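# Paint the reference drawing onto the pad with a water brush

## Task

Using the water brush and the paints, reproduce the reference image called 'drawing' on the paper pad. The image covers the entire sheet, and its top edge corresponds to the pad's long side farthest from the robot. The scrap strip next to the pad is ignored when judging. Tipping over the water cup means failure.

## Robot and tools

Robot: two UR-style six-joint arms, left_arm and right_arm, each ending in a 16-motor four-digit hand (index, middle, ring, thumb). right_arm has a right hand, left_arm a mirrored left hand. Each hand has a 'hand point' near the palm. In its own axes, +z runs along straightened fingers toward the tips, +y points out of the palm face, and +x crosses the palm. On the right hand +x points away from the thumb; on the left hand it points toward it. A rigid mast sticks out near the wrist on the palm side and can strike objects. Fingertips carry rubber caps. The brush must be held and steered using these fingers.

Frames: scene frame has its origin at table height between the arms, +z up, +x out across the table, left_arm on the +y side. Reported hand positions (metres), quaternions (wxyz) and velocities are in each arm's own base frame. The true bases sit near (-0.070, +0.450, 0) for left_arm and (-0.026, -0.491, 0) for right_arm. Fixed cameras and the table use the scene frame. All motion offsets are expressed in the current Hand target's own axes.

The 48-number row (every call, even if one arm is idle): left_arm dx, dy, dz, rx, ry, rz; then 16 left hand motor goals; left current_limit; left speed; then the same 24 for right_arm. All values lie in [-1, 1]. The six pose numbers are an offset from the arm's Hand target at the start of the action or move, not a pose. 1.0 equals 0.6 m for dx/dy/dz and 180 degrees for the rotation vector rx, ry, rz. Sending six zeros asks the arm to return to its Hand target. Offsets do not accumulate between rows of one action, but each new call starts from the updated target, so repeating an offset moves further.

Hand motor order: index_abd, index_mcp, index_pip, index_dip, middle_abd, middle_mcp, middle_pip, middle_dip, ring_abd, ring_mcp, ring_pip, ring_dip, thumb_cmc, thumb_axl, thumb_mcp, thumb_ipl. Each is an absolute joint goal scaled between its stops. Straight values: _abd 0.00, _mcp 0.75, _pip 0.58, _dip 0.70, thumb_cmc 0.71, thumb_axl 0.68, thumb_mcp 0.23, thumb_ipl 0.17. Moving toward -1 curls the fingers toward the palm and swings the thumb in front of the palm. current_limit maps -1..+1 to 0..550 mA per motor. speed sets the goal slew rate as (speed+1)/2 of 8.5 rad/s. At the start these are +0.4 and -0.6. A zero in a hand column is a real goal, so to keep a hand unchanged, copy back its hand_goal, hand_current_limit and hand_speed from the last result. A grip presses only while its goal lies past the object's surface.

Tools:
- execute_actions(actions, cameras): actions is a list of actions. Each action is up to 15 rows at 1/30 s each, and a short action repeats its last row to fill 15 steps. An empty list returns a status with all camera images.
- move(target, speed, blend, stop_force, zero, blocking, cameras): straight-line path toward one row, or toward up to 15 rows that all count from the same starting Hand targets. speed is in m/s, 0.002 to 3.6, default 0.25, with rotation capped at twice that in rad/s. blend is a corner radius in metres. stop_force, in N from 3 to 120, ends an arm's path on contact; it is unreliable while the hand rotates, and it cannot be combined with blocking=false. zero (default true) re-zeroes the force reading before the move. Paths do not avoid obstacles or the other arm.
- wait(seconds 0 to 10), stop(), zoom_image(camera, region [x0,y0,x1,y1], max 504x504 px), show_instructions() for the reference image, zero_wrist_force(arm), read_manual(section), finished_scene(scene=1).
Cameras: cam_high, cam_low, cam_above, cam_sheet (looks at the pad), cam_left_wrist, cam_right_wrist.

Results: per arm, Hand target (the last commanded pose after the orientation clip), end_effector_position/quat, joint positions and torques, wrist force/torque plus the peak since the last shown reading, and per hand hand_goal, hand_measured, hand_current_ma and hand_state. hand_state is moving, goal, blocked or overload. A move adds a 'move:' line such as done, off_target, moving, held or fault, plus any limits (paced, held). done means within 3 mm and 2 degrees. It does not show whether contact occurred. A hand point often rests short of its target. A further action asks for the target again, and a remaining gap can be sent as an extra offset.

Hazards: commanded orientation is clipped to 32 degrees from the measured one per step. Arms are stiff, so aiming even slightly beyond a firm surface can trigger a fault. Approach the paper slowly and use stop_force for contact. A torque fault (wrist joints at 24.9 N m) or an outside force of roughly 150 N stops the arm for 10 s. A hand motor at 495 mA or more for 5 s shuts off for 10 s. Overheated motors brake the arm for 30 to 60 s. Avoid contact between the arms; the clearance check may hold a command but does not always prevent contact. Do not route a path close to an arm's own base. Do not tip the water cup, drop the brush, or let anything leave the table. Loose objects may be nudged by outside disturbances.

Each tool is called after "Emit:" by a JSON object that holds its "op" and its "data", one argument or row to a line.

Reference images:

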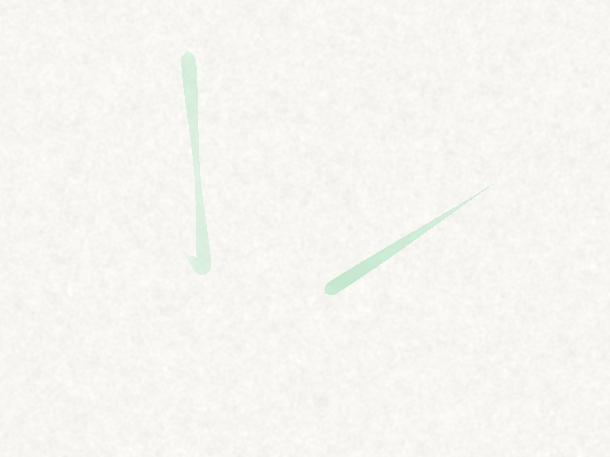

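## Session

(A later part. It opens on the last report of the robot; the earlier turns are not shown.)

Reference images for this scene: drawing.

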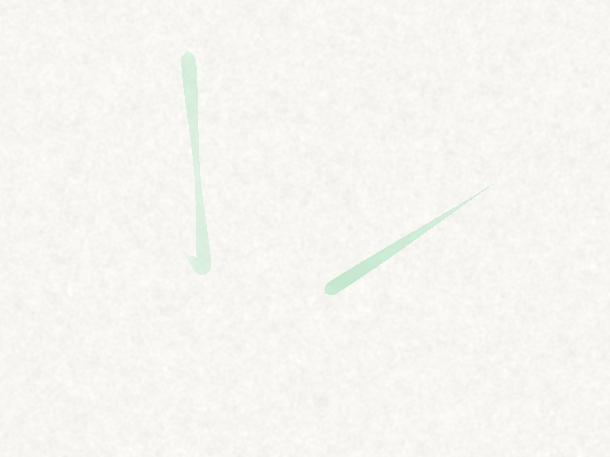

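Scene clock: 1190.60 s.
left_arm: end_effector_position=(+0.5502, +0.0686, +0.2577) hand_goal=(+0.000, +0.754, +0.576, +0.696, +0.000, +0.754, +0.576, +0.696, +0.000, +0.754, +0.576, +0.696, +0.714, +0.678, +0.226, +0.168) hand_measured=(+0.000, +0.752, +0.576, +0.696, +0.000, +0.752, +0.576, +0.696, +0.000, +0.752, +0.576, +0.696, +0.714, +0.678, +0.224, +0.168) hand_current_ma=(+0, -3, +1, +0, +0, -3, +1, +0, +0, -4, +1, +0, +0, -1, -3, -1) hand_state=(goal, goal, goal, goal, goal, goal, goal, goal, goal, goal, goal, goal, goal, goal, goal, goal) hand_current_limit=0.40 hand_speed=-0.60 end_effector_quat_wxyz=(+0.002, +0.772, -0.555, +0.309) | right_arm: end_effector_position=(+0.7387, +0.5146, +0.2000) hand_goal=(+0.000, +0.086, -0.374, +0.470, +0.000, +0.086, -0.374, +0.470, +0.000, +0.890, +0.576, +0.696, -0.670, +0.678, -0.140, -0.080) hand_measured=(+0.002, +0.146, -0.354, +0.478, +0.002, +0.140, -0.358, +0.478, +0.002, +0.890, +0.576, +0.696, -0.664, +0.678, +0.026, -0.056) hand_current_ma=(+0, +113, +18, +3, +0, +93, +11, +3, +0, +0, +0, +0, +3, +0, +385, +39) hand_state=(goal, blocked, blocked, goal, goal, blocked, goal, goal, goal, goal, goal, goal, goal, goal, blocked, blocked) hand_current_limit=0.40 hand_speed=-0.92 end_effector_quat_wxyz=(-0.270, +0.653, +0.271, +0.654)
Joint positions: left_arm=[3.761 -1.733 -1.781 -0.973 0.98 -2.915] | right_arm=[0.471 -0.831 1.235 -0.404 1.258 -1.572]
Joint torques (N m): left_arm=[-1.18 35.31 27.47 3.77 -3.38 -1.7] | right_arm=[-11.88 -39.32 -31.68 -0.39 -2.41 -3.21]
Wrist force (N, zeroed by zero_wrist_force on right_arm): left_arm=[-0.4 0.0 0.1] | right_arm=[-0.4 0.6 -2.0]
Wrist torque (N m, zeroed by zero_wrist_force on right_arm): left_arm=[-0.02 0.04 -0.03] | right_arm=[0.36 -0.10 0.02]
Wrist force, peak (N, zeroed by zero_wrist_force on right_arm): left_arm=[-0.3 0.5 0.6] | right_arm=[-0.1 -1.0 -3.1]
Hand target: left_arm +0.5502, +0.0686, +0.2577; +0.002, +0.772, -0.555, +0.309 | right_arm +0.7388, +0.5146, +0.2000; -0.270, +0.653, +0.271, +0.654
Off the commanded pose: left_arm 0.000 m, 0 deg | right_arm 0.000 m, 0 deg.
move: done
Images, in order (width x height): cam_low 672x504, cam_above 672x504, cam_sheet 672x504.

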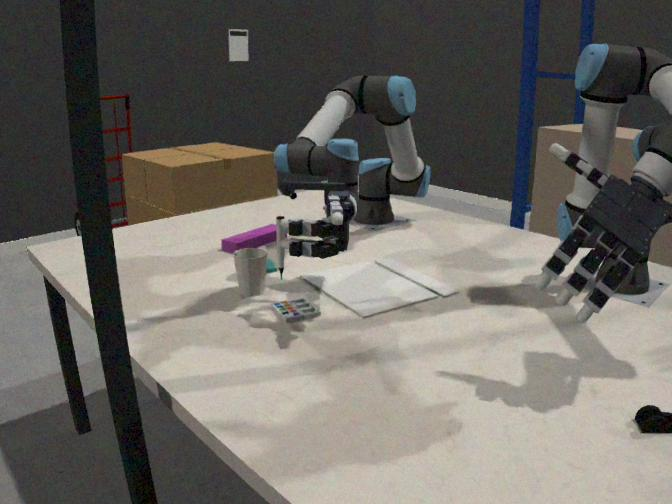

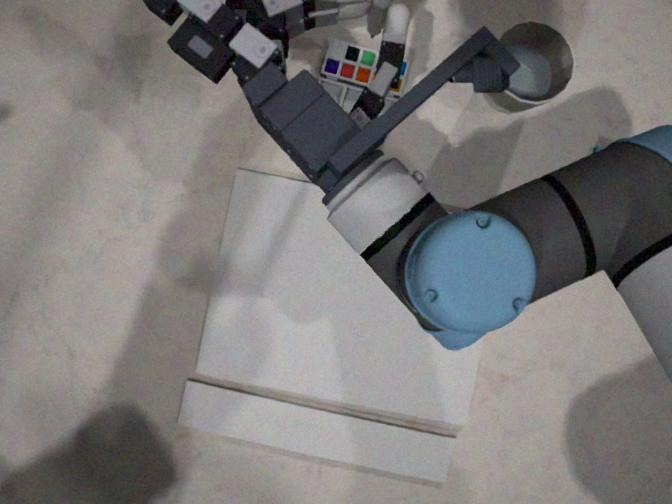

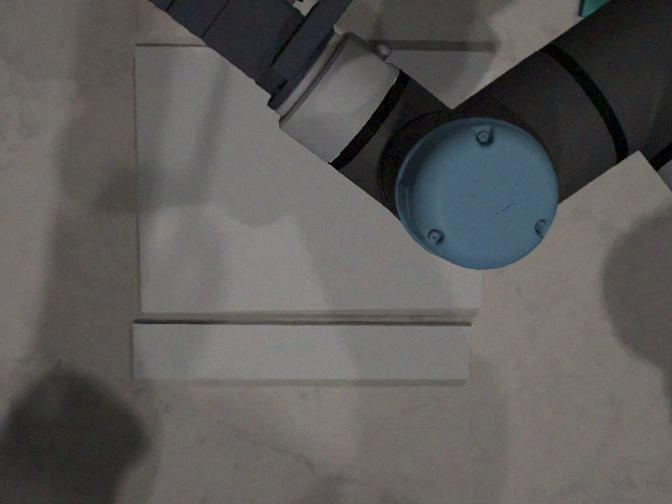

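Emit:
{"op": "move", "data": {
  "target": [
    [0,0,0,0,0,0,0,0.754,0.576,0.696,0,0.754,0.576,0.696,0,0.754,0.576,0.696,0.714,0.678,0.226,0.168,0.4,-0.6,0.1167,0.1707,-0.2089,0,0,0,0,0.085,-0.375,0.47,0,0.085,-0.375,0.47,0,0.89,0.576,0.696,-0.67,0.678,-0.14,-0.08,0.4,-0.92],
    [0,0,0,0,0,0,0,0.754,0.576,0.696,0,0.754,0.576,0.696,0,0.754,0.576,0.696,0.714,0.678,0.226,0.168,0.4,-0.6,-0.0883,0.1707,-0.2089,0,0,0,0,0.085,-0.375,0.47,0,0.085,-0.375,0.47,0,0.89,0.576,0.696,-0.67,0.678,-0.14,-0.08,0.4,-0.92],
    [0,0,0,0,0,0,0,0.754,0.576,0.696,0,0.754,0.576,0.696,0,0.754,0.576,0.696,0.714,0.678,0.226,0.168,0.4,-0.6,0.1167,0.1707,-0.2089,0,0,0,0,0.085,-0.375,0.47,0,0.085,-0.375,0.47,0,0.89,0.576,0.696,-0.67,0.678,-0.14,-0.08,0.4,-0.92],
    [0,0,0,0,0,0,0,0.754,0.576,0.696,0,0.754,0.576,0.696,0,0.754,0.576,0.696,0.714,0.678,0.226,0.168,0.4,-0.6,0.08,0,0,0,0,0,0,0.085,-0.375,0.47,0,0.085,-0.375,0.47,0,0.89,0.576,0.696,-0.67,0.678,-0.14,-0.08,0.4,-0.92],
    [0,0,0,0,0,0,0,0.754,0.576,0.696,0,0.754,0.576,0.696,0,0.754,0.576,0.696,0.714,0.678,0.226,0.168,0.4,-0.6,-0.1167,0,0,0,0,0,0,0.085,-0.375,0.47,0,0.085,-0.375,0.47,0,0.89,0.576,0.696,-0.67,0.678,-0.14,-0.08,0.4,-0.92]
  ],
  "speed": [0.25,0.12,0.12,0.25,0.15],
  "blend": [0,0,0.015,0.015,0],
  "cameras": []
}}

Emit:
{"op": "move", "data": {
  "target": [
    [0,0,0,0,0,0,0,0.754,0.576,0.696,0,0.754,0.576,0.696,0,0.754,0.576,0.696,0.714,0.678,0.226,0.168,0.4,-0.6,-0.015,0.0035,0.0035,0,0,0,0,0.085,-0.375,0.47,0,0.085,-0.375,0.47,0,0.89,0.576,0.696,-0.67,0.678,-0.14,-0.08,0.4,-0.92],
    [0,0,0,0,0,0,0,0.754,0.576,0.696,0,0.754,0.576,0.696,0,0.754,0.576,0.696,0.714,0.678,0.226,0.168,0.4,-0.6,-0.015,-0.0035,-0.0035,0,0,0,0,0.085,-0.375,0.47,0,0.085,-0.375,0.47,0,0.89,0.576,0.696,-0.67,0.678,-0.14,-0.08,0.4,-0.92],
    [0,0,0,0,0,0,0,0.754,0.576,0.696,0,0.754,0.576,0.696,0,0.754,0.576,0.696,0.714,0.678,0.226,0.168,0.4,-0.6,-0.015,-0.0035,0.0035,0,0,0,0,0.085,-0.375,0.47,0,0.085,-0.375,0.47,0,0.89,0.576,0.696,-0.67,0.678,-0.14,-0.08,0.4,-0.92],
    [0,0,0,0,0,0,0,0.754,0.576,0.696,0,0.754,0.576,0.696,0,0.754,0.576,0.696,0.714,0.678,0.226,0.168,0.4,-0.6,-0.015,0.0035,-0.0035,0,0,0,0,0.085,-0.375,0.47,0,0.085,-0.375,0.47,0,0.89,0.576,0.696,-0.67,0.678,-0.14,-0.08,0.4,-0.92],
    [0,0,0,0,0,0,0,0.754,0.576,0.696,0,0.754,0.576,0.696,0,0.754,0.576,0.696,0.714,0.678,0.226,0.168,0.4,-0.6,-0.012,0,0,0,0,0,0,0.085,-0.375,0.47,0,0.085,-0.375,0.47,0,0.89,0.576,0.696,-0.67,0.678,-0.14,-0.08,0.4,-0.92],
    [0,0,0,0,0,0,0,0.754,0.576,0.696,0,0.754,0.576,0.696,0,0.754,0.576,0.696,0.714,0.678,0.226,0.168,0.4,-0.6,0.1167,0,0,0,0,0,0,0.085,-0.375,0.47,0,0.085,-0.375,0.47,0,0.89,0.576,0.696,-0.67,0.678,-0.14,-0.08,0.4,-0.92]
  ],
  "speed": 0.08,
  "cameras": []
}}

Emit:
{"op": "move", "data": {
  "target": [
    [0,0,0,0,0,0,0,0.754,0.576,0.696,0,0.754,0.576,0.696,0,0.754,0.576,0.696,0.714,0.678,0.226,0.168,0.4,-0.6,0,-0.6288,-0.3535,0,0,0,0,0.085,-0.375,0.47,0,0.085,-0.375,0.47,0,0.89,0.576,0.696,-0.67,0.678,-0.14,-0.08,0.4,-0.92],
    [0,0,0,0,0,0,0,0.754,0.576,0.696,0,0.754,0.576,0.696,0,0.754,0.576,0.696,0.714,0.678,0.226,0.168,0.4,-0.6,-0.15,-0.6288,-0.3535,0,0,0,0,0.085,-0.375,0.47,0,0.085,-0.375,0.47,0,0.89,0.576,0.696,-0.67,0.678,-0.14,-0.08,0.4,-0.92],
    [0,0,0,0,0,0,0,0.754,0.576,0.696,0,0.754,0.576,0.696,0,0.754,0.576,0.696,0.714,0.678,0.226,0.168,0.4,-0.6,-0.135,-0.5576,-0.4459,0,0,0,0,0.085,-0.375,0.47,0,0.085,-0.375,0.47,0,0.89,0.576,0.696,-0.67,0.678,-0.14,-0.08,0.4,-0.92],
    [0,0,0,0,0,0,0,0.754,0.576,0.696,0,0.754,0.576,0.696,0,0.754,0.576,0.696,0.714,0.678,0.226,0.168,0.4,-0.6,-0.06,-0.5576,-0.4459,0,0,0,0,0.085,-0.375,0.47,0,0.085,-0.375,0.47,0,0.89,0.576,0.696,-0.67,0.678,-0.14,-0.08,0.4,-0.92]
  ],
  "speed": [0.3,0.1,0.035,0.1],
  "blend": [0.01,0,0,0],
  "cameras": ["cam_sheet"]
}}

Emit:
{"op": "move", "data": {
  "target": [0,0,0,0,0,0,0,0.754,0.576,0.696,0,0.754,0.576,0.696,0,0.754,0.576,0.696,0.714,0.678,0.226,0.168,0.4,-0.6,0.06,0.5577,0.4459,0,0,0,0,0.085,-0.375,0.47,0,0.085,-0.375,0.47,0,0.89,0.576,0.696,-0.67,0.678,-0.14,-0.08,0.4,-0.92],
  "speed": 0.3,
  "cameras": ["cam_sheet","cam_above"]
}}

Emit:
{"op": "zoom_image", "data": {
  "camera": "cam_sheet",
  "region": [190, 320, 330, 390]
}}

Scene clock: 1240.93 s.
left_arm: end_effector_position=(+0.5502, +0.0686, +0.2577) hand_goal=(+0.000, +0.754, +0.576, +0.696, +0.000, +0.754, +0.576, +0.696, +0.000, +0.754, +0.576, +0.696, +0.714, +0.678, +0.226, +0.168) hand_measured=(+0.000, +0.752, +0.576, +0.696, +0.000, +0.752, +0.576, +0.696, +0.000, +0.752, +0.576, +0.696, +0.714, +0.678, +0.224, +0.168) hand_current_ma=(+0, -3, +1, +0, +0, -3, +1, +0, +0, -4, +1, +0, +0, -1, -3, -1) hand_state=(goal, goal, goal, goal, goal, goal, goal, goal, goal, goal, goal, goal, goal, goal, goal, goal) hand_current_limit=0.40 hand_speed=-0.60 end_effector_quat_wxyz=(+0.002, +0.772, -0.555, +0.309) | right_arm: end_effector_position=(+0.7388, +0.5146, +0.1300) hand_goal=(+0.000, +0.086, -0.374, +0.470, +0.000, +0.086, -0.374, +0.470, +0.000, +0.890, +0.576, +0.696, -0.670, +0.678, -0.140, -0.080) hand_measured=(+0.002, +0.146, -0.354, +0.478, +0.002, +0.140, -0.358, +0.478, +0.002, +0.890, +0.576, +0.696, -0.664, +0.678, +0.026, -0.056) hand_current_ma=(+0, +113, +18, +3, +0, +93, +11, +3, +0, +0, +0, +0, +3, +0, +385, +39) hand_state=(goal, blocked, blocked, goal, goal, blocked, goal, goal, goal, goal, goal, goal, goal, goal, blocked, blocked) hand_current_limit=0.40 hand_speed=-0.92 end_effector_quat_wxyz=(-0.270, +0.653, +0.271, +0.654)
Joint positions: left_arm=[3.761 -1.733 -1.781 -0.973 0.98 -2.915] | right_arm=[0.471 -0.752 1.289 -0.537 1.258 -1.572]
Joint torques (N m): left_arm=[0.1 35.98 27.7 3.83 -3.21 -1.62] | right_arm=[5.61 -39.4 -10.85 -3.44 -1.19 2.44]
Wrist force (N, zeroed by zero_wrist_force on right_arm): left_arm=[0.0 0.0 0.5] | right_arm=[0.0 0.1 -1.7]
Wrist torque (N m, zeroed by zero_wrist_force on right_arm): left_arm=[-0.05 0.00 0.00] | right_arm=[0.24 -0.15 0.10]
Wrist force, peak (N, zeroed by zero_wrist_force on right_arm): left_arm=[0.1 0.3 0.8] | right_arm=[1.6 0.9 -2.7]
Hand target: left_arm +0.5502, +0.0686, +0.2577; +0.002, +0.772, -0.555, +0.309 | right_arm +0.7388, +0.5146, +0.1299; -0.270, +0.653, +0.271, +0.654
Off the commanded pose: left_arm 0.000 m, 0 deg | right_arm 0.000 m, 0 deg.
move: done
No camera images: "cameras" was empty.

Scene clock: 1244.30 s.
left_arm: end_effector_position=(+0.5502, +0.0686, +0.2577) hand_goal=(+0.000, +0.754, +0.576, +0.696, +0.000, +0.754, +0.576, +0.696, +0.000, +0.754, +0.576, +0.696, +0.714, +0.678, +0.226, +0.168) hand_measured=(+0.000, +0.752, +0.576, +0.696, +0.000, +0.752, +0.576, +0.696, +0.000, +0.752, +0.576, +0.696, +0.714, +0.678, +0.224, +0.168) hand_current_ma=(+0, -3, +1, +0, +0, -3, +1, +0, +0, -4, +1, +0, +0, -1, -3, -1) hand_state=(goal, goal, goal, goal, goal, goal, goal, goal, goal, goal, goal, goal, goal, goal, goal, goal) hand_current_limit=0.40 hand_speed=-0.60 end_effector_quat_wxyz=(+0.002, +0.772, -0.555, +0.309) | right_arm: end_effector_position=(+0.7388, +0.5146, +0.1999) hand_goal=(+0.000, +0.086, -0.374, +0.470, +0.000, +0.086, -0.374, +0.470, +0.000, +0.890, +0.576, +0.696, -0.670, +0.678, -0.140, -0.080) hand_measured=(+0.002, +0.146, -0.354, +0.478, +0.002, +0.140, -0.358, +0.478, +0.002, +0.890, +0.576, +0.696, -0.664, +0.678, +0.026, -0.056) hand_current_ma=(+0, +113, +18, +3, +0, +93, +11, +3, +0, +0, +0, +0, +3, +0, +385, +39) hand_state=(goal, blocked, blocked, goal, goal, blocked, goal, goal, goal, goal, goal, goal, goal, goal, blocked, blocked) hand_current_limit=0.40 hand_speed=-0.92 end_effector_quat_wxyz=(-0.270, +0.653, +0.271, +0.654)
Joint positions: left_arm=[3.761 -1.733 -1.781 -0.973 0.98 -2.915] | right_arm=[0.471 -0.831 1.235 -0.404 1.258 -1.572]
Joint torques (N m): left_arm=[-0.22 35.68 26.79 3.87 -3.3 -1.7] | right_arm=[10.62 -63.18 -31.99 -0.16 2.77 0.76]
Wrist force (N, zeroed by zero_wrist_force on right_arm): left_arm=[-0.3 0.2 0.5] | right_arm=[-0.1 0.3 -1.9]
Wrist torque (N m, zeroed by zero_wrist_force on right_arm): left_arm=[-0.03 0.05 -0.03] | right_arm=[0.31 -0.13 0.09]
Wrist force, peak (N, zeroed by zero_wrist_force on right_arm): left_arm=[0.0 0.0 0.8] | right_arm=[-0.6 0.7 -2.0]
Hand target: left_arm +0.5502, +0.0686, +0.2577; +0.002, +0.772, -0.555, +0.309 | right_arm +0.7388, +0.5146, +0.2000; -0.270, +0.653, +0.271, +0.654
Off the commanded pose: left_arm 0.000 m, 0 deg | right_arm 0.000 m, 0 deg.
move: done
No camera images: "cameras" was empty.

Scene clock: 1247.17 s.
left_arm: end_effector_position=(+0.5502, +0.0686, +0.2577) hand_goal=(+0.000, +0.754, +0.576, +0.696, +0.000, +0.754, +0.576, +0.696, +0.000, +0.754, +0.576, +0.696, +0.714, +0.678, +0.226, +0.168) hand_measured=(+0.000, +0.752, +0.576, +0.696, +0.000, +0.752, +0.576, +0.696, +0.000, +0.752, +0.576, +0.696, +0.714, +0.678, +0.224, +0.168) hand_current_ma=(+0, -3, +1, +0, +0, -3, +1, +0, +0, -4, +1, +0, +0, -1, -3, -1) hand_state=(goal, goal, goal, goal, goal, goal, goal, goal, goal, goal, goal, goal, goal, goal, goal, goal) hand_current_limit=0.40 hand_speed=-0.60 end_effector_quat_wxyz=(+0.002, +0.772, -0.555, +0.309) | right_arm: end_effector_position=(+0.3221, +0.6317, +0.1097) hand_goal=(+0.000, +0.086, -0.374, +0.470, +0.000, +0.086, -0.374, +0.470, +0.000, +0.890, +0.576, +0.696, -0.670, +0.678, -0.140, -0.080) hand_measured=(+0.002, +0.146, -0.354, +0.478, +0.002, +0.140, -0.358, +0.478, +0.002, +0.890, +0.576, +0.696, -0.664, +0.678, +0.026, -0.056) hand_current_ma=(+0, +113, +18, +3, +0, +93, +11, +3, +0, +0, +0, +0, +3, +0, +385, +39) hand_state=(goal, blocked, blocked, goal, goal, blocked, goal, goal, goal, goal, goal, goal, goal, goal, blocked, blocked) hand_current_limit=0.40 hand_speed=-0.92 end_effector_quat_wxyz=(-0.270, +0.653, +0.271, +0.654)
Joint positions: left_arm=[3.761 -1.733 -1.781 -0.973 0.98 -2.915] | right_arm=[1.135 -0.956 1.742 -0.786 1.922 -1.572]
Joint torques (N m): left_arm=[-0.62 34.99 28.29 3.81 -3.18 -1.66] | right_arm=[-2.27 -29.89 -6.97 -3.05 -2 -3.07]
Wrist force (N, zeroed by zero_wrist_force on right_arm): left_arm=[0.1 0.3 0.4] | right_arm=[0.9 0.2 -1.9]
Wrist torque (N m, zeroed by zero_wrist_force on right_arm): left_arm=[0.00 -0.02 0.00] | right_arm=[0.26 -0.12 -0.01]
Wrist force, peak (N, zeroed by zero_wrist_force on right_arm): left_arm=[-0.7 0.4 0.4] | right_arm=[0.9 -1.5 -2.6]
Hand target: left_arm +0.5502, +0.0686, +0.2577; +0.002, +0.772, -0.555, +0.309 | right_arm +0.3222, +0.6317, +0.1096; -0.270, +0.653, +0.271, +0.654 (last step not sent: back at the drive's target)
Off the commanded pose: left_arm 0.000 m, 0 deg | right_arm 0.088 m, 0 deg.
move: held (right_arm; a check stopped the path); path passed 2 of 4 targets; limits=held
pose unreachable (right arm): on one or more control steps of this call, first in action 0 (counted from 0), this arm could not follow its commanded pose, so it was not sent that pose on those steps. It may still have moved: this result reports where it is.
cause: moving toward the commanded pose would bring two parts of the arm too close to each other (joints 4 (wrist 1) to 6 (wrist 3) lie between them).
Images, in order (width x height): cam_sheet 672x504.

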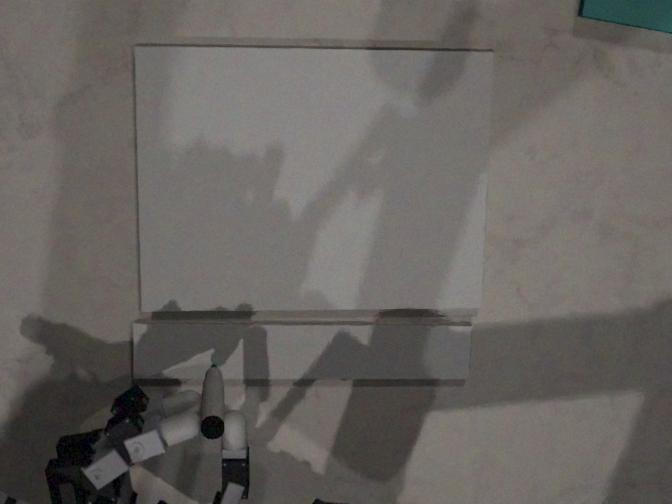

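Scene clock: 1249.33 s.
left_arm: end_effector_position=(+0.5502, +0.0686, +0.2577) hand_goal=(+0.000, +0.754, +0.576, +0.696, +0.000, +0.754, +0.576, +0.696, +0.000, +0.754, +0.576, +0.696, +0.714, +0.678, +0.226, +0.168) hand_measured=(+0.000, +0.752, +0.576, +0.696, +0.000, +0.752, +0.576, +0.696, +0.000, +0.752, +0.576, +0.696, +0.714, +0.678, +0.224, +0.168) hand_current_ma=(+0, -3, +1, +0, +0, -3, +1, +0, +0, -4, +1, +0, +0, -1, -3, -1) hand_state=(goal, goal, goal, goal, goal, goal, goal, goal, goal, goal, goal, goal, goal, goal, goal, goal) hand_current_limit=0.40 hand_speed=-0.60 end_effector_quat_wxyz=(+0.002, +0.772, -0.555, +0.309) | right_arm: end_effector_position=(+0.7479, +0.5839, +0.1459) hand_goal=(+0.000, +0.086, -0.374, +0.470, +0.000, +0.086, -0.374, +0.470, +0.000, +0.890, +0.576, +0.696, -0.670, +0.678, -0.140, -0.080) hand_measured=(+0.002, +0.090, -0.370, +0.472, +0.002, +0.088, -0.372, +0.474, +0.002, +0.890, +0.576, +0.696, -0.664, +0.678, -0.126, -0.078) hand_current_ma=(+1, +1, +1, +1, +0, +1, +1, +1, +0, +0, +0, +0, +2, +0, +13, +1) hand_state=(goal, goal, goal, goal, goal, goal, goal, goal, goal, goal, goal, goal, goal, goal, goal, goal) hand_current_limit=0.40 hand_speed=-0.92 end_effector_quat_wxyz=(-0.270, +0.653, +0.271, +0.654)
Joint positions: left_arm=[3.761 -1.733 -1.781 -0.973 0.98 -2.915] | right_arm=[0.554 -0.65 1.046 -0.396 1.341 -1.572]
Joint torques (N m): left_arm=[0.04 35.16 28.56 3.85 -3.28 -1.52] | right_arm=[-11.16 -42.37 -32.58 -0.39 -2.44 -3.2]
Wrist force (N, zeroed by zero_wrist_force on right_arm): left_arm=[0.1 0.2 0.2] | right_arm=[0.4 0.1 -1.7]
Wrist torque (N m, zeroed by zero_wrist_force on right_arm): left_arm=[0.00 -0.01 0.00] | right_arm=[0.26 -0.16 0.06]
Wrist force, peak (N, zeroed by zero_wrist_force on right_arm): left_arm=[-0.5 0.1 0.7] | right_arm=[-0.1 -1.3 -2.9]
Hand target: left_arm +0.5502, +0.0686, +0.2577; +0.002, +0.772, -0.555, +0.309 | right_arm +0.7479, +0.5839, +0.1459; -0.270, +0.653, +0.271, +0.654
Off the commanded pose: left_arm 0.000 m, 0 deg | right_arm 0.000 m, 0 deg.
move: done
Images, in order (width x height): cam_above 672x504, cam_sheet 672x504.

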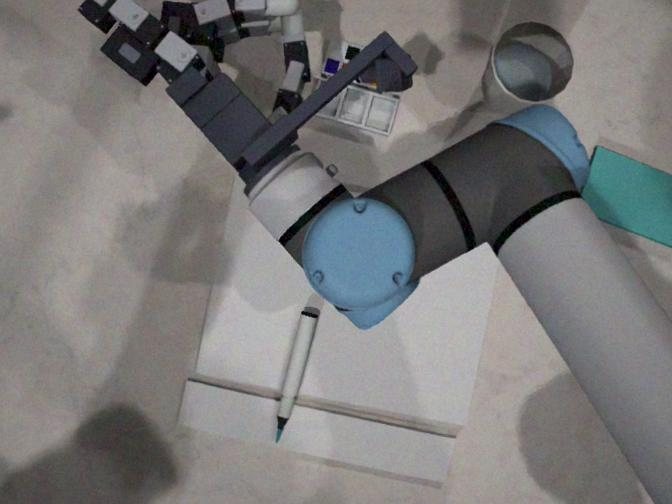

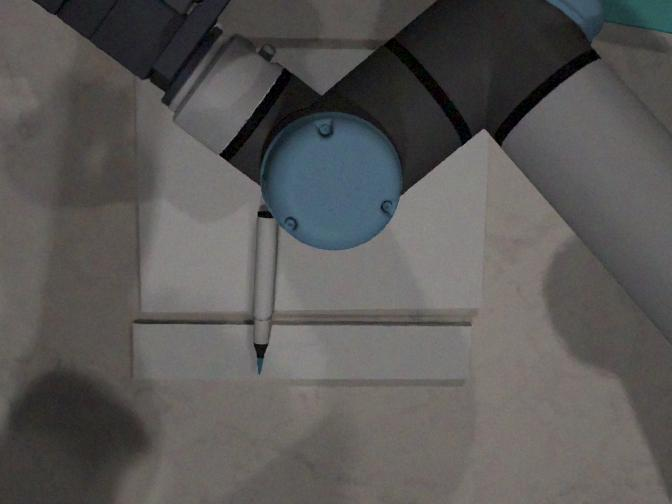

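Scaled by 3.600.

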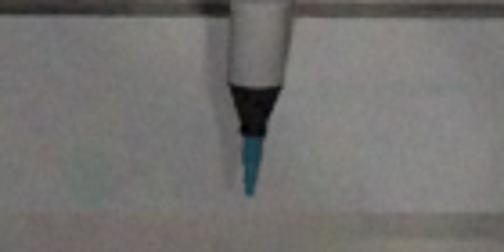

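Emit:
{"op": "zoom_image", "data": {
  "camera": "cam_sheet",
  "region": [130, 180, 330, 390]
}}

Emit:
{"op": "zoom_image", "data": {
  "camera": "cam_above",
  "region": [180, 280, 400, 460]
}}

Scaled by 2.400.

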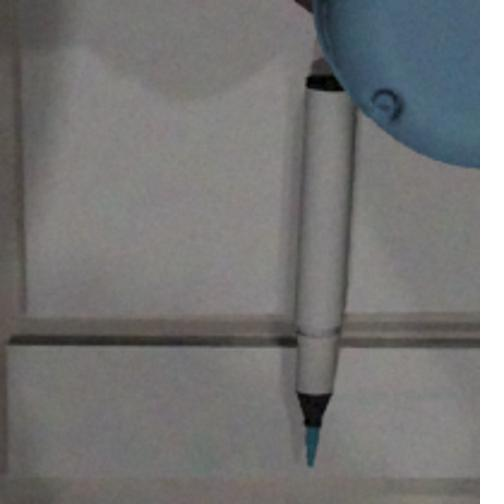

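Scaled by 2.291.

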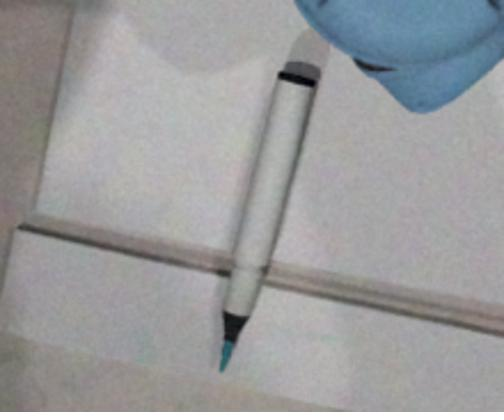

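Emit:
{"op": "move", "data": {
  "target": [
    [0,0,0,0,0,0,0,0.754,0.576,0.696,0,0.754,0.576,0.696,0,0.754,0.576,0.696,0.714,0.678,0.226,0.168,0.4,-0.6,0.2568,0,0,0,0,0,0,0.27,-0.365,0.47,0,0.27,-0.365,0.47,0,0.89,0.576,0.696,-0.67,0.678,0.10,-0.06,0.4,-0.8],
    [0,0,0,0,0,0,0,0.754,0.576,0.696,0,0.754,0.576,0.696,0,0.754,0.576,0.696,0.714,0.678,0.226,0.168,0.4,-0.6,0.0902,-0.3336,-0.3925,0.0612,-0.2275,0.4464,0,0.27,-0.365,0.47,0,0.27,-0.365,0.47,0,0.89,0.576,0.696,-0.67,0.678,0.10,-0.06,0.4,-0.8]
  ],
  "speed": 0.3,
  "blend": [0.08,0],
  "cameras": ["cam_above","cam_low","cam_right_wrist","cam_sheet"]
}}

Scene clock: 1321.57 s.
left_arm: end_effector_position=(+0.5502, +0.0686, +0.2577) hand_goal=(+0.000, +0.754, +0.576, +0.696, +0.000, +0.754, +0.576, +0.696, +0.000, +0.754, +0.576, +0.696, +0.714, +0.678, +0.226, +0.168) hand_measured=(+0.000, +0.752, +0.576, +0.696, +0.000, +0.752, +0.576, +0.696, +0.000, +0.752, +0.576, +0.696, +0.714, +0.678, +0.224, +0.168) hand_current_ma=(+0, -3, +1, +0, +0, -3, +1, +0, +0, -4, +1, +0, +0, -1, -3, -1) hand_state=(goal, goal, goal, goal, goal, goal, goal, goal, goal, goal, goal, goal, goal, goal, goal, goal) hand_current_limit=0.40 hand_speed=-0.60 end_effector_quat_wxyz=(+0.002, +0.772, -0.555, +0.309) | right_arm: end_effector_position=(+0.4398, +0.5592, +0.1999) hand_goal=(+0.000, +0.270, -0.364, +0.470, +0.000, +0.270, -0.364, +0.470, +0.000, +0.890, +0.576, +0.696, -0.670, +0.678, +0.100, -0.060) hand_measured=(+0.002, +0.268, -0.366, +0.472, +0.002, +0.268, -0.366, +0.474, +0.002, +0.882, +0.576, +0.696, -0.666, +0.678, +0.098, -0.062) hand_current_ma=(+1, -1, +0, +1, +0, -1, +0, +1, +0, -5, +0, +0, +1, +0, -1, -1) hand_state=(goal, goal, goal, goal, goal, goal, goal, goal, goal, goal, goal, goal, goal, goal, goal, goal) hand_current_limit=0.40 hand_speed=-0.80 end_effector_quat_wxyz=(-0.571, +0.816, -0.079, +0.056)
Joint positions: left_arm=[3.761 -1.733 -1.781 -0.973 0.98 -2.915] | right_arm=[0.479 -1.035 1.25 0.315 0.745 -0.407]
Joint torques (N m): left_arm=[-0.43 35.54 28.14 3.95 -3.36 -1.58] | right_arm=[-11.17 -55.07 -11.38 -1.21 -3.27 2.91]
Wrist force (N, zeroed by zero_wrist_force on right_arm): left_arm=[-0.1 0.3 0.4] | right_arm=[0.4 -0.2 0.0]
Wrist torque (N m, zeroed by zero_wrist_force on right_arm): left_arm=[-0.01 0.02 -0.01] | right_arm=[-0.06 -0.11 -0.18]
Wrist force, peak (N, zeroed by zero_wrist_force on right_arm): left_arm=[-0.9 0.2 0.4] | right_arm=[-1.5 0.3 -1.9]
Hand target: left_arm +0.5502, +0.0686, +0.2577; +0.002, +0.772, -0.555, +0.309 | right_arm +0.4398, +0.5592, +0.1998; -0.571, +0.815, -0.079, +0.055
Off the commanded pose: left_arm 0.000 m, 0 deg | right_arm 0.000 m, 0 deg.
move: done; blend cut to 0.077 m at target 1
camera_calibration:
cam_right_wrist: T_world_to_cam=[[-0.844535, -0.0422091, -0.533835, 0.534223], [-0.467816, -0.426969, 0.773851, 0.235096], [-0.260594, 0.903281, 0.340844, -0.33479], [0, 0, 0, 1]] pos_world=[0.473907, 0.425337, 0.217369]
Images, in order (width x height): cam_low 672x504, cam_above 672x504, cam_sheet 672x504, cam_right_wrist 616x616.

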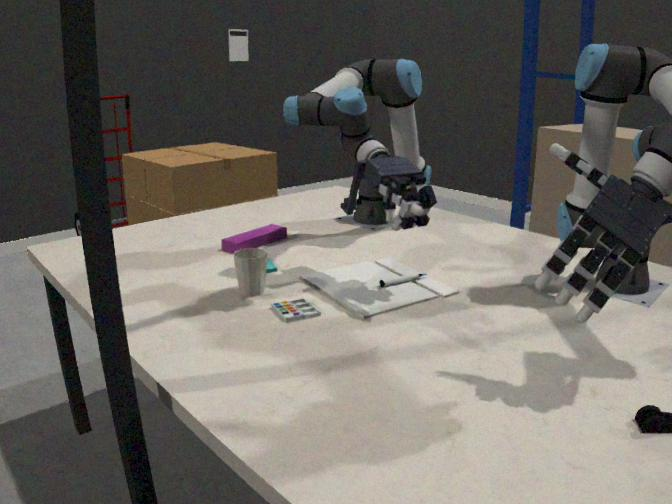

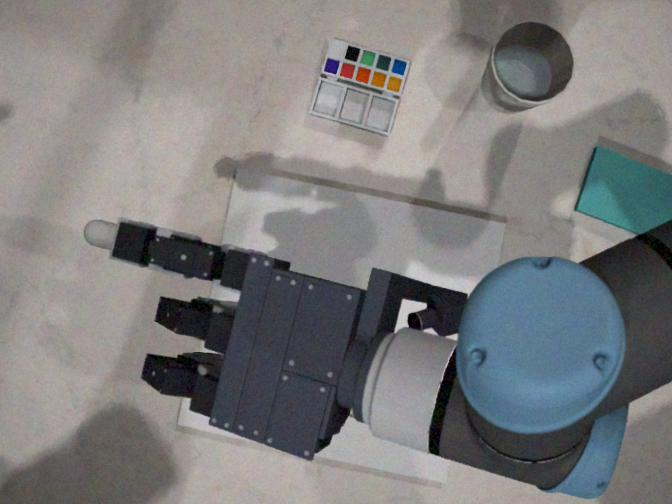

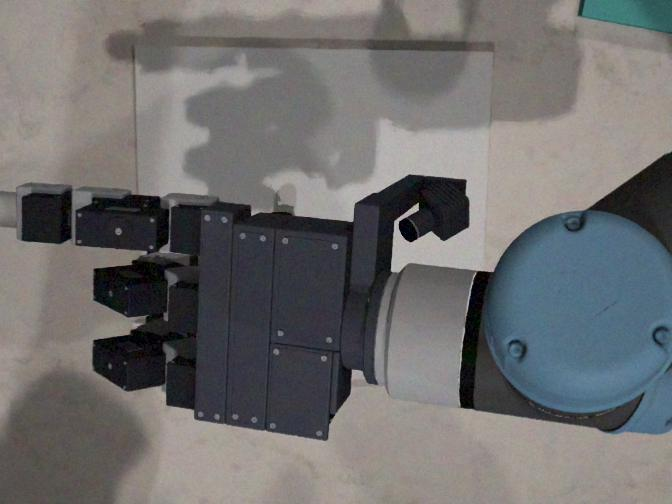

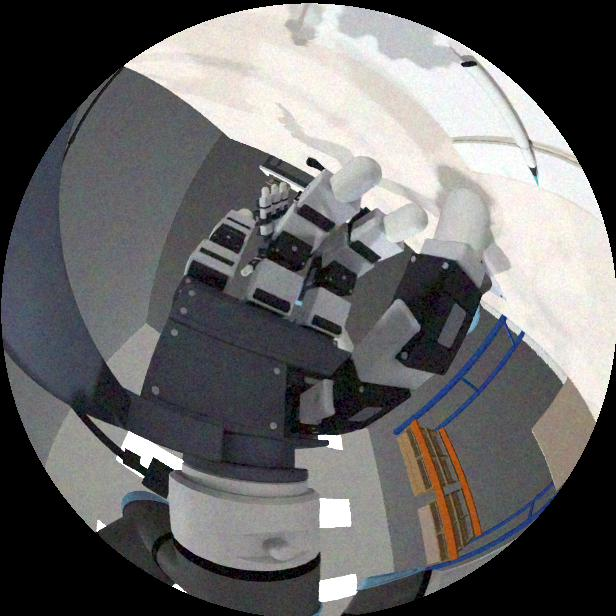

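Emit:
{"op": "execute_actions", "data": {
  "actions": [],
  "cameras": ["cam_low", "cam_right_wrist", "cam_above"]
}}

Scene clock: 1352.73 s.
left_arm: end_effector_position=(+0.5502, +0.0686, +0.2577) hand_goal=(+0.000, +0.754, +0.576, +0.696, +0.000, +0.754, +0.576, +0.696, +0.000, +0.754, +0.576, +0.696, +0.714, +0.678, +0.226, +0.168) hand_measured=(+0.000, +0.752, +0.576, +0.696, +0.000, +0.752, +0.576, +0.696, +0.000, +0.752, +0.576, +0.696, +0.714, +0.678, +0.224, +0.168) hand_current_ma=(+0, -3, +1, +0, +0, -3, +1, +0, +0, -4, +1, +0, +0, -1, -3, -1) hand_state=(goal, goal, goal, goal, goal, goal, goal, goal, goal, goal, goal, goal, goal, goal, goal, goal) hand_current_limit=0.40 hand_speed=-0.60 end_effector_quat_wxyz=(+0.002, +0.772, -0.555, +0.309) | right_arm: end_effector_position=(+0.4398, +0.5592, +0.1998) hand_goal=(+0.000, +0.270, -0.364, +0.470, +0.000, +0.270, -0.364, +0.470, +0.000, +0.890, +0.576, +0.696, -0.670, +0.678, +0.100, -0.060) hand_measured=(+0.002, +0.268, -0.366, +0.472, +0.002, +0.268, -0.366, +0.474, +0.002, +0.882, +0.576, +0.696, -0.666, +0.678, +0.098, -0.062) hand_current_ma=(+1, -1, +0, +1, +0, -1, +0, +1, +0, -5, +0, +0, +1, +0, -1, -1) hand_state=(goal, goal, goal, goal, goal, goal, goal, goal, goal, goal, goal, goal, goal, goal, goal, goal) hand_current_limit=0.40 hand_speed=-0.80 end_effector_quat_wxyz=(-0.571, +0.815, -0.079, +0.055)
Joint positions: left_arm=[3.761 -1.733 -1.781 -0.973 0.98 -2.915] | right_arm=[0.479 -1.035 1.25 0.314 0.745 -0.407]
Joint velocities: within noise
Joint torques (N m): left_arm=[-1.21 35.6 27.47 3.93 -3.23 -1.68] | right_arm=[-11.06 -55.48 -11.62 -1.27 -3.26 3.05]
Wrist force (N, zeroed by zero_wrist_force on right_arm): left_arm=[-0.1 0.0 0.4] | right_arm=[0.5 -0.2 0.1]
Wrist torque (N m, zeroed by zero_wrist_force on right_arm): left_arm=[-0.05 0.02 -0.01] | right_arm=[-0.07 -0.13 -0.18]
Wrist force, peak (N, zeroed by zero_wrist_force on right_arm): left_arm=[-0.3 0.5 0.4] | right_arm=[0.6 -0.6 0.4]
Hand target: left_arm +0.5502, +0.0686, +0.2577; +0.002, +0.772, -0.555, +0.309 | right_arm +0.4398, +0.5592, +0.1998; -0.571, +0.815, -0.079, +0.055
Off the commanded pose: left_arm 0.000 m, 0 deg | right_arm 0.000 m, 0 deg.
camera_calibration:
cam_right_wrist: T_world_to_cam=[[-0.844546, -0.0421632, -0.533821, 0.534121], [-0.467788, -0.427078, 0.773808, 0.235091], [-0.260609, 0.903231, 0.340963, -0.334814], [0, 0, 0, 1]] pos_world=[0.473807, 0.425337, 0.217369]
Images, in order (width x height): cam_low 672x504, cam_above 672x504, cam_right_wrist 616x616.

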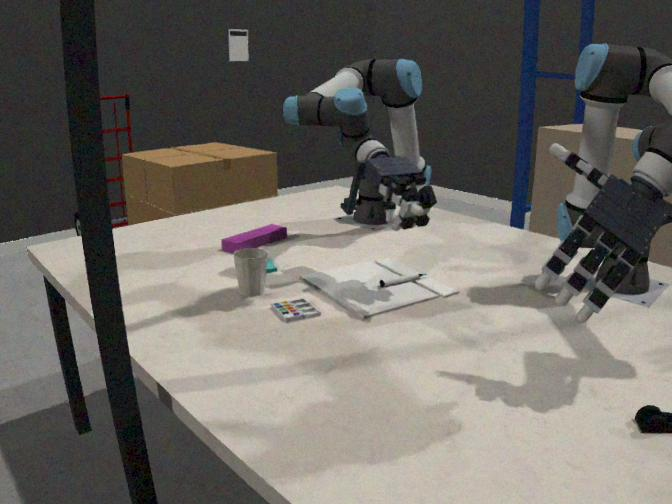

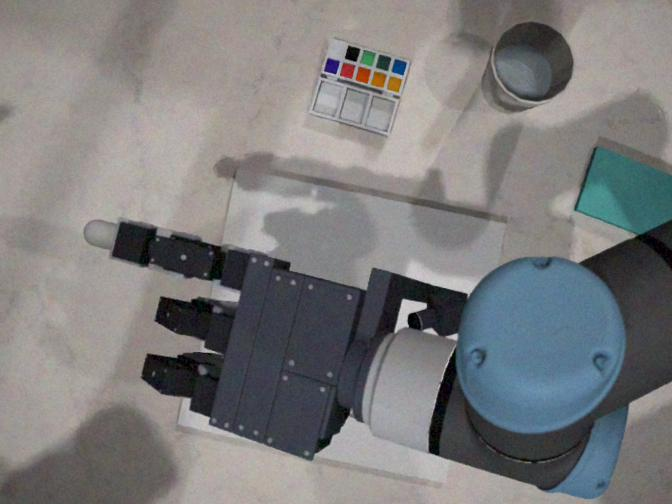

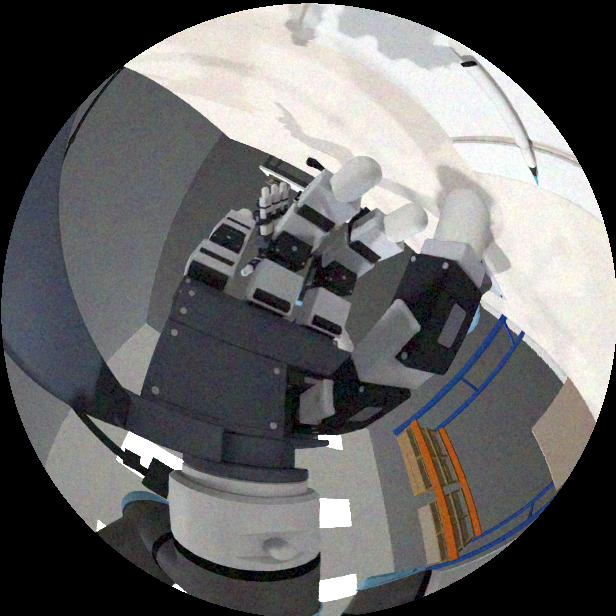

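Emit:
{"op": "move", "data": {
  "target": [0,0,0,0,0,0,0,0.754,0.576,0.696,0,0.754,0.576,0.696,0,0.754,0.576,0.696,0.714,0.678,0.226,0.168,0.4,-0.6, 0,0.1567,0.0570,0,0,0,0,0.27,-0.365,0.47,0,0.27,-0.365,0.47,0,0.89,0.576,0.696,-0.67,0.678,0.10,-0.06,0.4,-0.8],
  "speed": 0.15,
  "cameras": ["cam_low", "cam_right_wrist"]
}}

Emit:
{"op": "zoom_image", "data": {
  "camera": "cam_low",
  "region": [290, 180, 480, 330]
}}

Emit:
{"op": "zoom_image", "data": {
  "camera": "cam_right_wrist",
  "region": [260, 40, 560, 300]
}}

Scene clock: 1367.87 s.
left_arm: end_effector_position=(+0.5502, +0.0686, +0.2577) hand_goal=(+0.000, +0.754, +0.576, +0.696, +0.000, +0.754, +0.576, +0.696, +0.000, +0.754, +0.576, +0.696, +0.714, +0.678, +0.226, +0.168) hand_measured=(+0.000, +0.752, +0.576, +0.696, +0.000, +0.752, +0.576, +0.696, +0.000, +0.752, +0.576, +0.696, +0.714, +0.678, +0.224, +0.168) hand_current_ma=(+0, -3, +1, +0, +0, -3, +1, +0, +0, -4, +1, +0, +0, -1, -3, -1) hand_state=(goal, goal, goal, goal, goal, goal, goal, goal, goal, goal, goal, goal, goal, goal, goal, goal) hand_current_limit=0.40 hand_speed=-0.60 end_effector_quat_wxyz=(+0.002, +0.772, -0.555, +0.309) | right_arm: end_effector_position=(+0.4399, +0.5591, +0.0999) hand_goal=(+0.000, +0.270, -0.364, +0.470, +0.000, +0.270, -0.364, +0.470, +0.000, +0.890, +0.576, +0.696, -0.670, +0.678, +0.100, -0.060) hand_measured=(+0.002, +0.268, -0.366, +0.472, +0.002, +0.268, -0.366, +0.474, +0.002, +0.880, +0.576, +0.696, -0.666, +0.678, +0.098, -0.062) hand_current_ma=(+1, -1, +0, +1, +0, -1, +0, +1, +0, -6, +0, +0, +1, +0, -1, -1) hand_state=(goal, goal, goal, goal, goal, goal, goal, goal, goal, goal, goal, goal, goal, goal, goal, goal) hand_current_limit=0.40 hand_speed=-0.80 end_effector_quat_wxyz=(-0.571, +0.815, -0.079, +0.055)
Joint positions: left_arm=[3.761 -1.733 -1.781 -0.973 0.98 -2.915] | right_arm=[0.479 -0.958 1.394 0.093 0.745 -0.407]
Joint torques (N m): left_arm=[-0.22 35.26 28.48 3.54 -3.23 -1.7] | right_arm=[5.75 -31.12 -10.35 -1.36 2.11 2.95]
Wrist force (N, zeroed by zero_wrist_force on right_arm): left_arm=[-0.4 0.4 0.4] | right_arm=[0.0 0.0 -0.3]
Wrist torque (N m, zeroed by zero_wrist_force on right_arm): left_arm=[0.01 0.06 -0.04] | right_arm=[-0.02 -0.05 -0.21]
Wrist force, peak (N, zeroed by zero_wrist_force on right_arm): left_arm=[-0.2 0.1 0.8] | right_arm=[0.5 -1.7 -0.2]
Hand target: left_arm +0.5502, +0.0686, +0.2577; +0.002, +0.772, -0.555, +0.309 | right_arm +0.4398, +0.5592, +0.0998; -0.571, +0.815, -0.079, +0.055
Off the commanded pose: left_arm 0.000 m, 0 deg | right_arm 0.000 m, 0 deg.
move: done
camera_calibration:
cam_right_wrist: T_world_to_cam=[[-0.844546, -0.0421632, -0.533821, 0.48082], [-0.467788, -0.427078, 0.773808, 0.312476], [-0.260609, 0.903231, 0.340963, -0.300601], [0, 0, 0, 1]] pos_world=[0.473907, 0.425237, 0.117369]
Images, in order (width x height): cam_low 672x504, cam_right_wrist 616x616.

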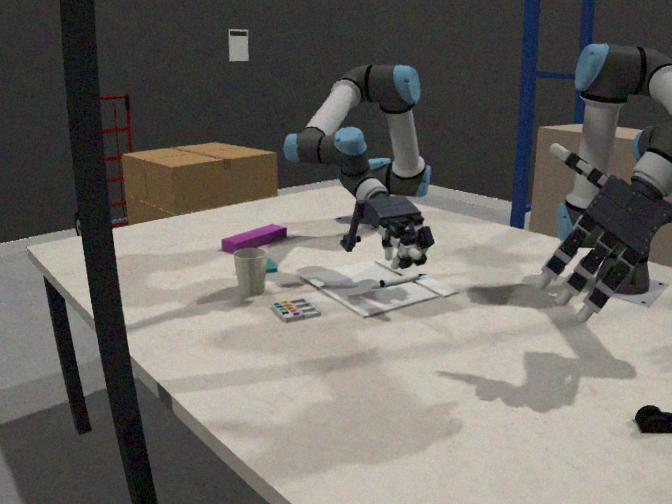

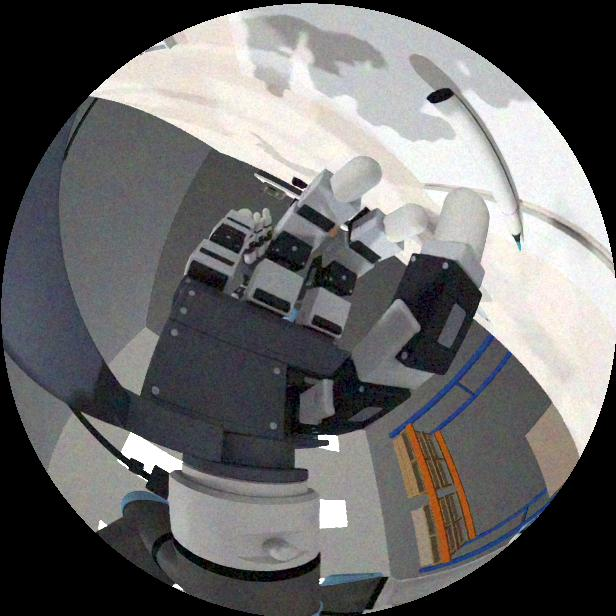

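Scaled by 2.653.

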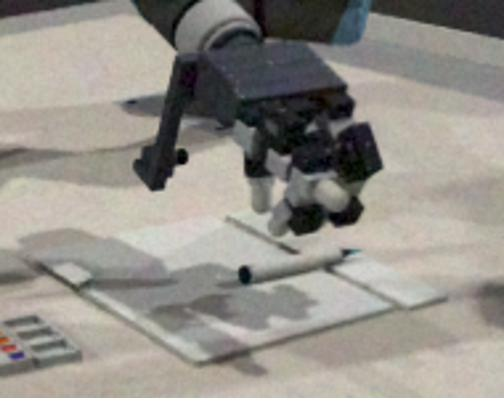

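Scaled by 1.680 from the camera's 616x616 image, which has a finer 880x880 frame.

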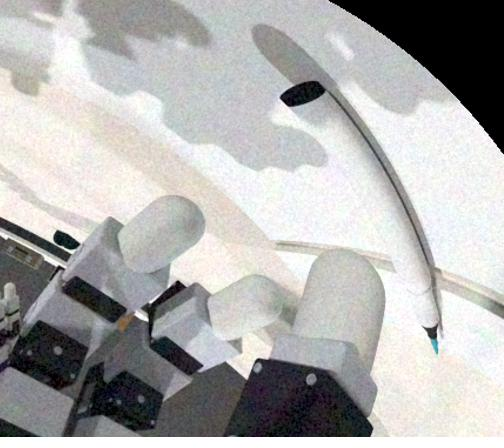

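Emit:
{"op": "move", "data": {
  "target": [0,0,0,0,0,0,0,0.754,0.576,0.696,0,0.754,0.576,0.696,0,0.754,0.576,0.696,0.714,0.678,0.226,0.168,0.4,-0.6, 0,0.0705,0.0257,0,0,0,0,0.27,-0.365,0.47,0,0.27,-0.365,0.47,0,0.89,0.576,0.696,-0.67,0.678,0.10,-0.06,0.4,-0.8],
  "speed": 0.08,
  "cameras": ["cam_low", "cam_right_wrist"]
}}

Emit:
{"op": "zoom_image", "data": {
  "camera": "cam_low",
  "region": [330, 200, 470, 310]
}}

Emit:
{"op": "zoom_image", "data": {
  "camera": "cam_right_wrist",
  "region": [260, 40, 560, 300]
}}

Scene clock: 1371.63 s.
left_arm: end_effector_position=(+0.5502, +0.0686, +0.2577) hand_goal=(+0.000, +0.754, +0.576, +0.696, +0.000, +0.754, +0.576, +0.696, +0.000, +0.754, +0.576, +0.696, +0.714, +0.678, +0.226, +0.168) hand_measured=(+0.000, +0.752, +0.576, +0.696, +0.000, +0.752, +0.576, +0.696, +0.000, +0.752, +0.576, +0.696, +0.714, +0.678, +0.224, +0.168) hand_current_ma=(+0, -3, +1, +0, +0, -3, +1, +0, +0, -4, +1, +0, +0, -1, -3, -1) hand_state=(goal, goal, goal, goal, goal, goal, goal, goal, goal, goal, goal, goal, goal, goal, goal, goal) hand_current_limit=0.40 hand_speed=-0.60 end_effector_quat_wxyz=(+0.002, +0.772, -0.555, +0.309) | right_arm: end_effector_position=(+0.4399, +0.5592, +0.0548) hand_goal=(+0.000, +0.270, -0.364, +0.470, +0.000, +0.270, -0.364, +0.470, +0.000, +0.890, +0.576, +0.696, -0.670, +0.678, +0.100, -0.060) hand_measured=(+0.002, +0.268, -0.366, +0.472, +0.002, +0.268, -0.366, +0.474, +0.002, +0.880, +0.576, +0.696, -0.666, +0.678, +0.098, -0.062) hand_current_ma=(+1, -1, +0, +1, +0, -1, +0, +1, +0, -6, +0, +0, +1, +0, -1, -1) hand_state=(goal, goal, goal, goal, goal, goal, goal, goal, goal, goal, goal, goal, goal, goal, goal, goal) hand_current_limit=0.40 hand_speed=-0.80 end_effector_quat_wxyz=(-0.571, +0.816, -0.079, +0.056)
Joint positions: left_arm=[3.761 -1.733 -1.781 -0.973 0.98 -2.915] | right_arm=[0.479 -0.908 1.438 0 0.745 -0.407]
Joint torques (N m): left_arm=[-1.67 36.21 27.21 3.84 -3.4 -1.5] | right_arm=[-6.18 -32.72 -9.2 -1.13 -2.42 2.66]
Wrist force (N, zeroed by zero_wrist_force on right_arm): left_arm=[-0.2 0.1 0.3] | right_arm=[0.1 0.0 0.2]
Wrist torque (N m, zeroed by zero_wrist_force on right_arm): left_arm=[-0.03 0.03 -0.03] | right_arm=[-0.04 -0.05 -0.19]
Wrist force, peak (N, zeroed by zero_wrist_force on right_arm): left_arm=[-0.5 0.1 0.6] | right_arm=[0.3 -1.2 -0.5]
Hand target: left_arm +0.5502, +0.0686, +0.2577; +0.002, +0.772, -0.555, +0.309 | right_arm +0.4399, +0.5592, +0.0548; -0.571, +0.815, -0.079, +0.055
Off the commanded pose: left_arm 0.000 m, 0 deg | right_arm 0.000 m, 0 deg.
move: done
camera_calibration:
cam_right_wrist: T_world_to_cam=[[-0.844509, -0.0422872, -0.533869, 0.456841], [-0.467796, -0.42705, 0.773818, 0.347332], [-0.260711, 0.903239, 0.340866, -0.285296], [0, 0, 0, 1]] pos_world=[0.473908, 0.425337, 0.0723689]
Images, in order (width x height): cam_low 672x504, cam_right_wrist 616x616.

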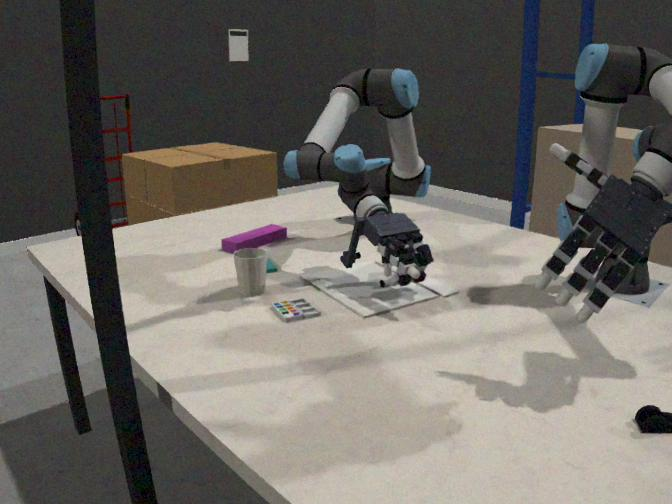

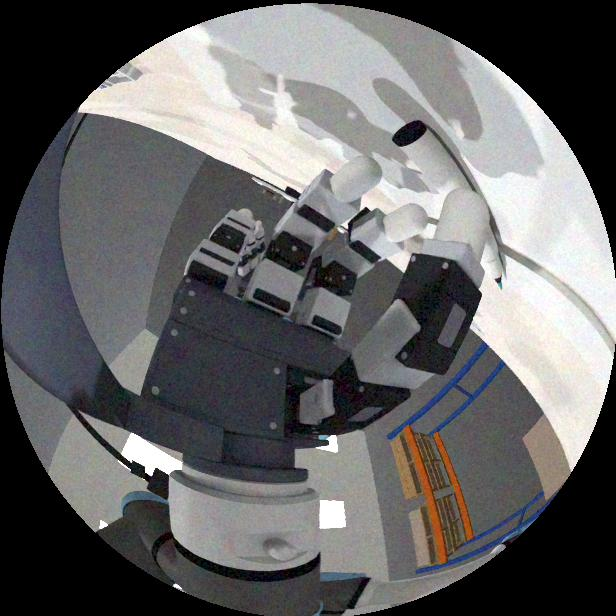

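Scaled by 3.600.

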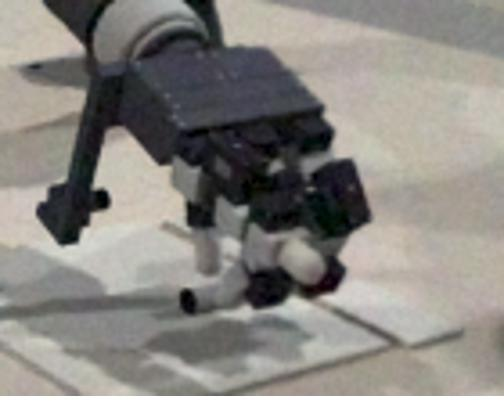

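Scaled by 1.680 from the camera's 616x616 image, which has a finer 880x880 frame.

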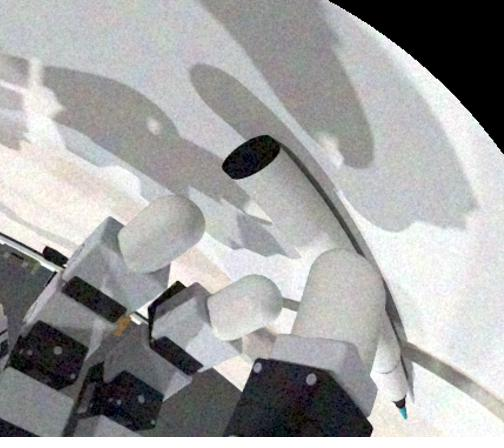

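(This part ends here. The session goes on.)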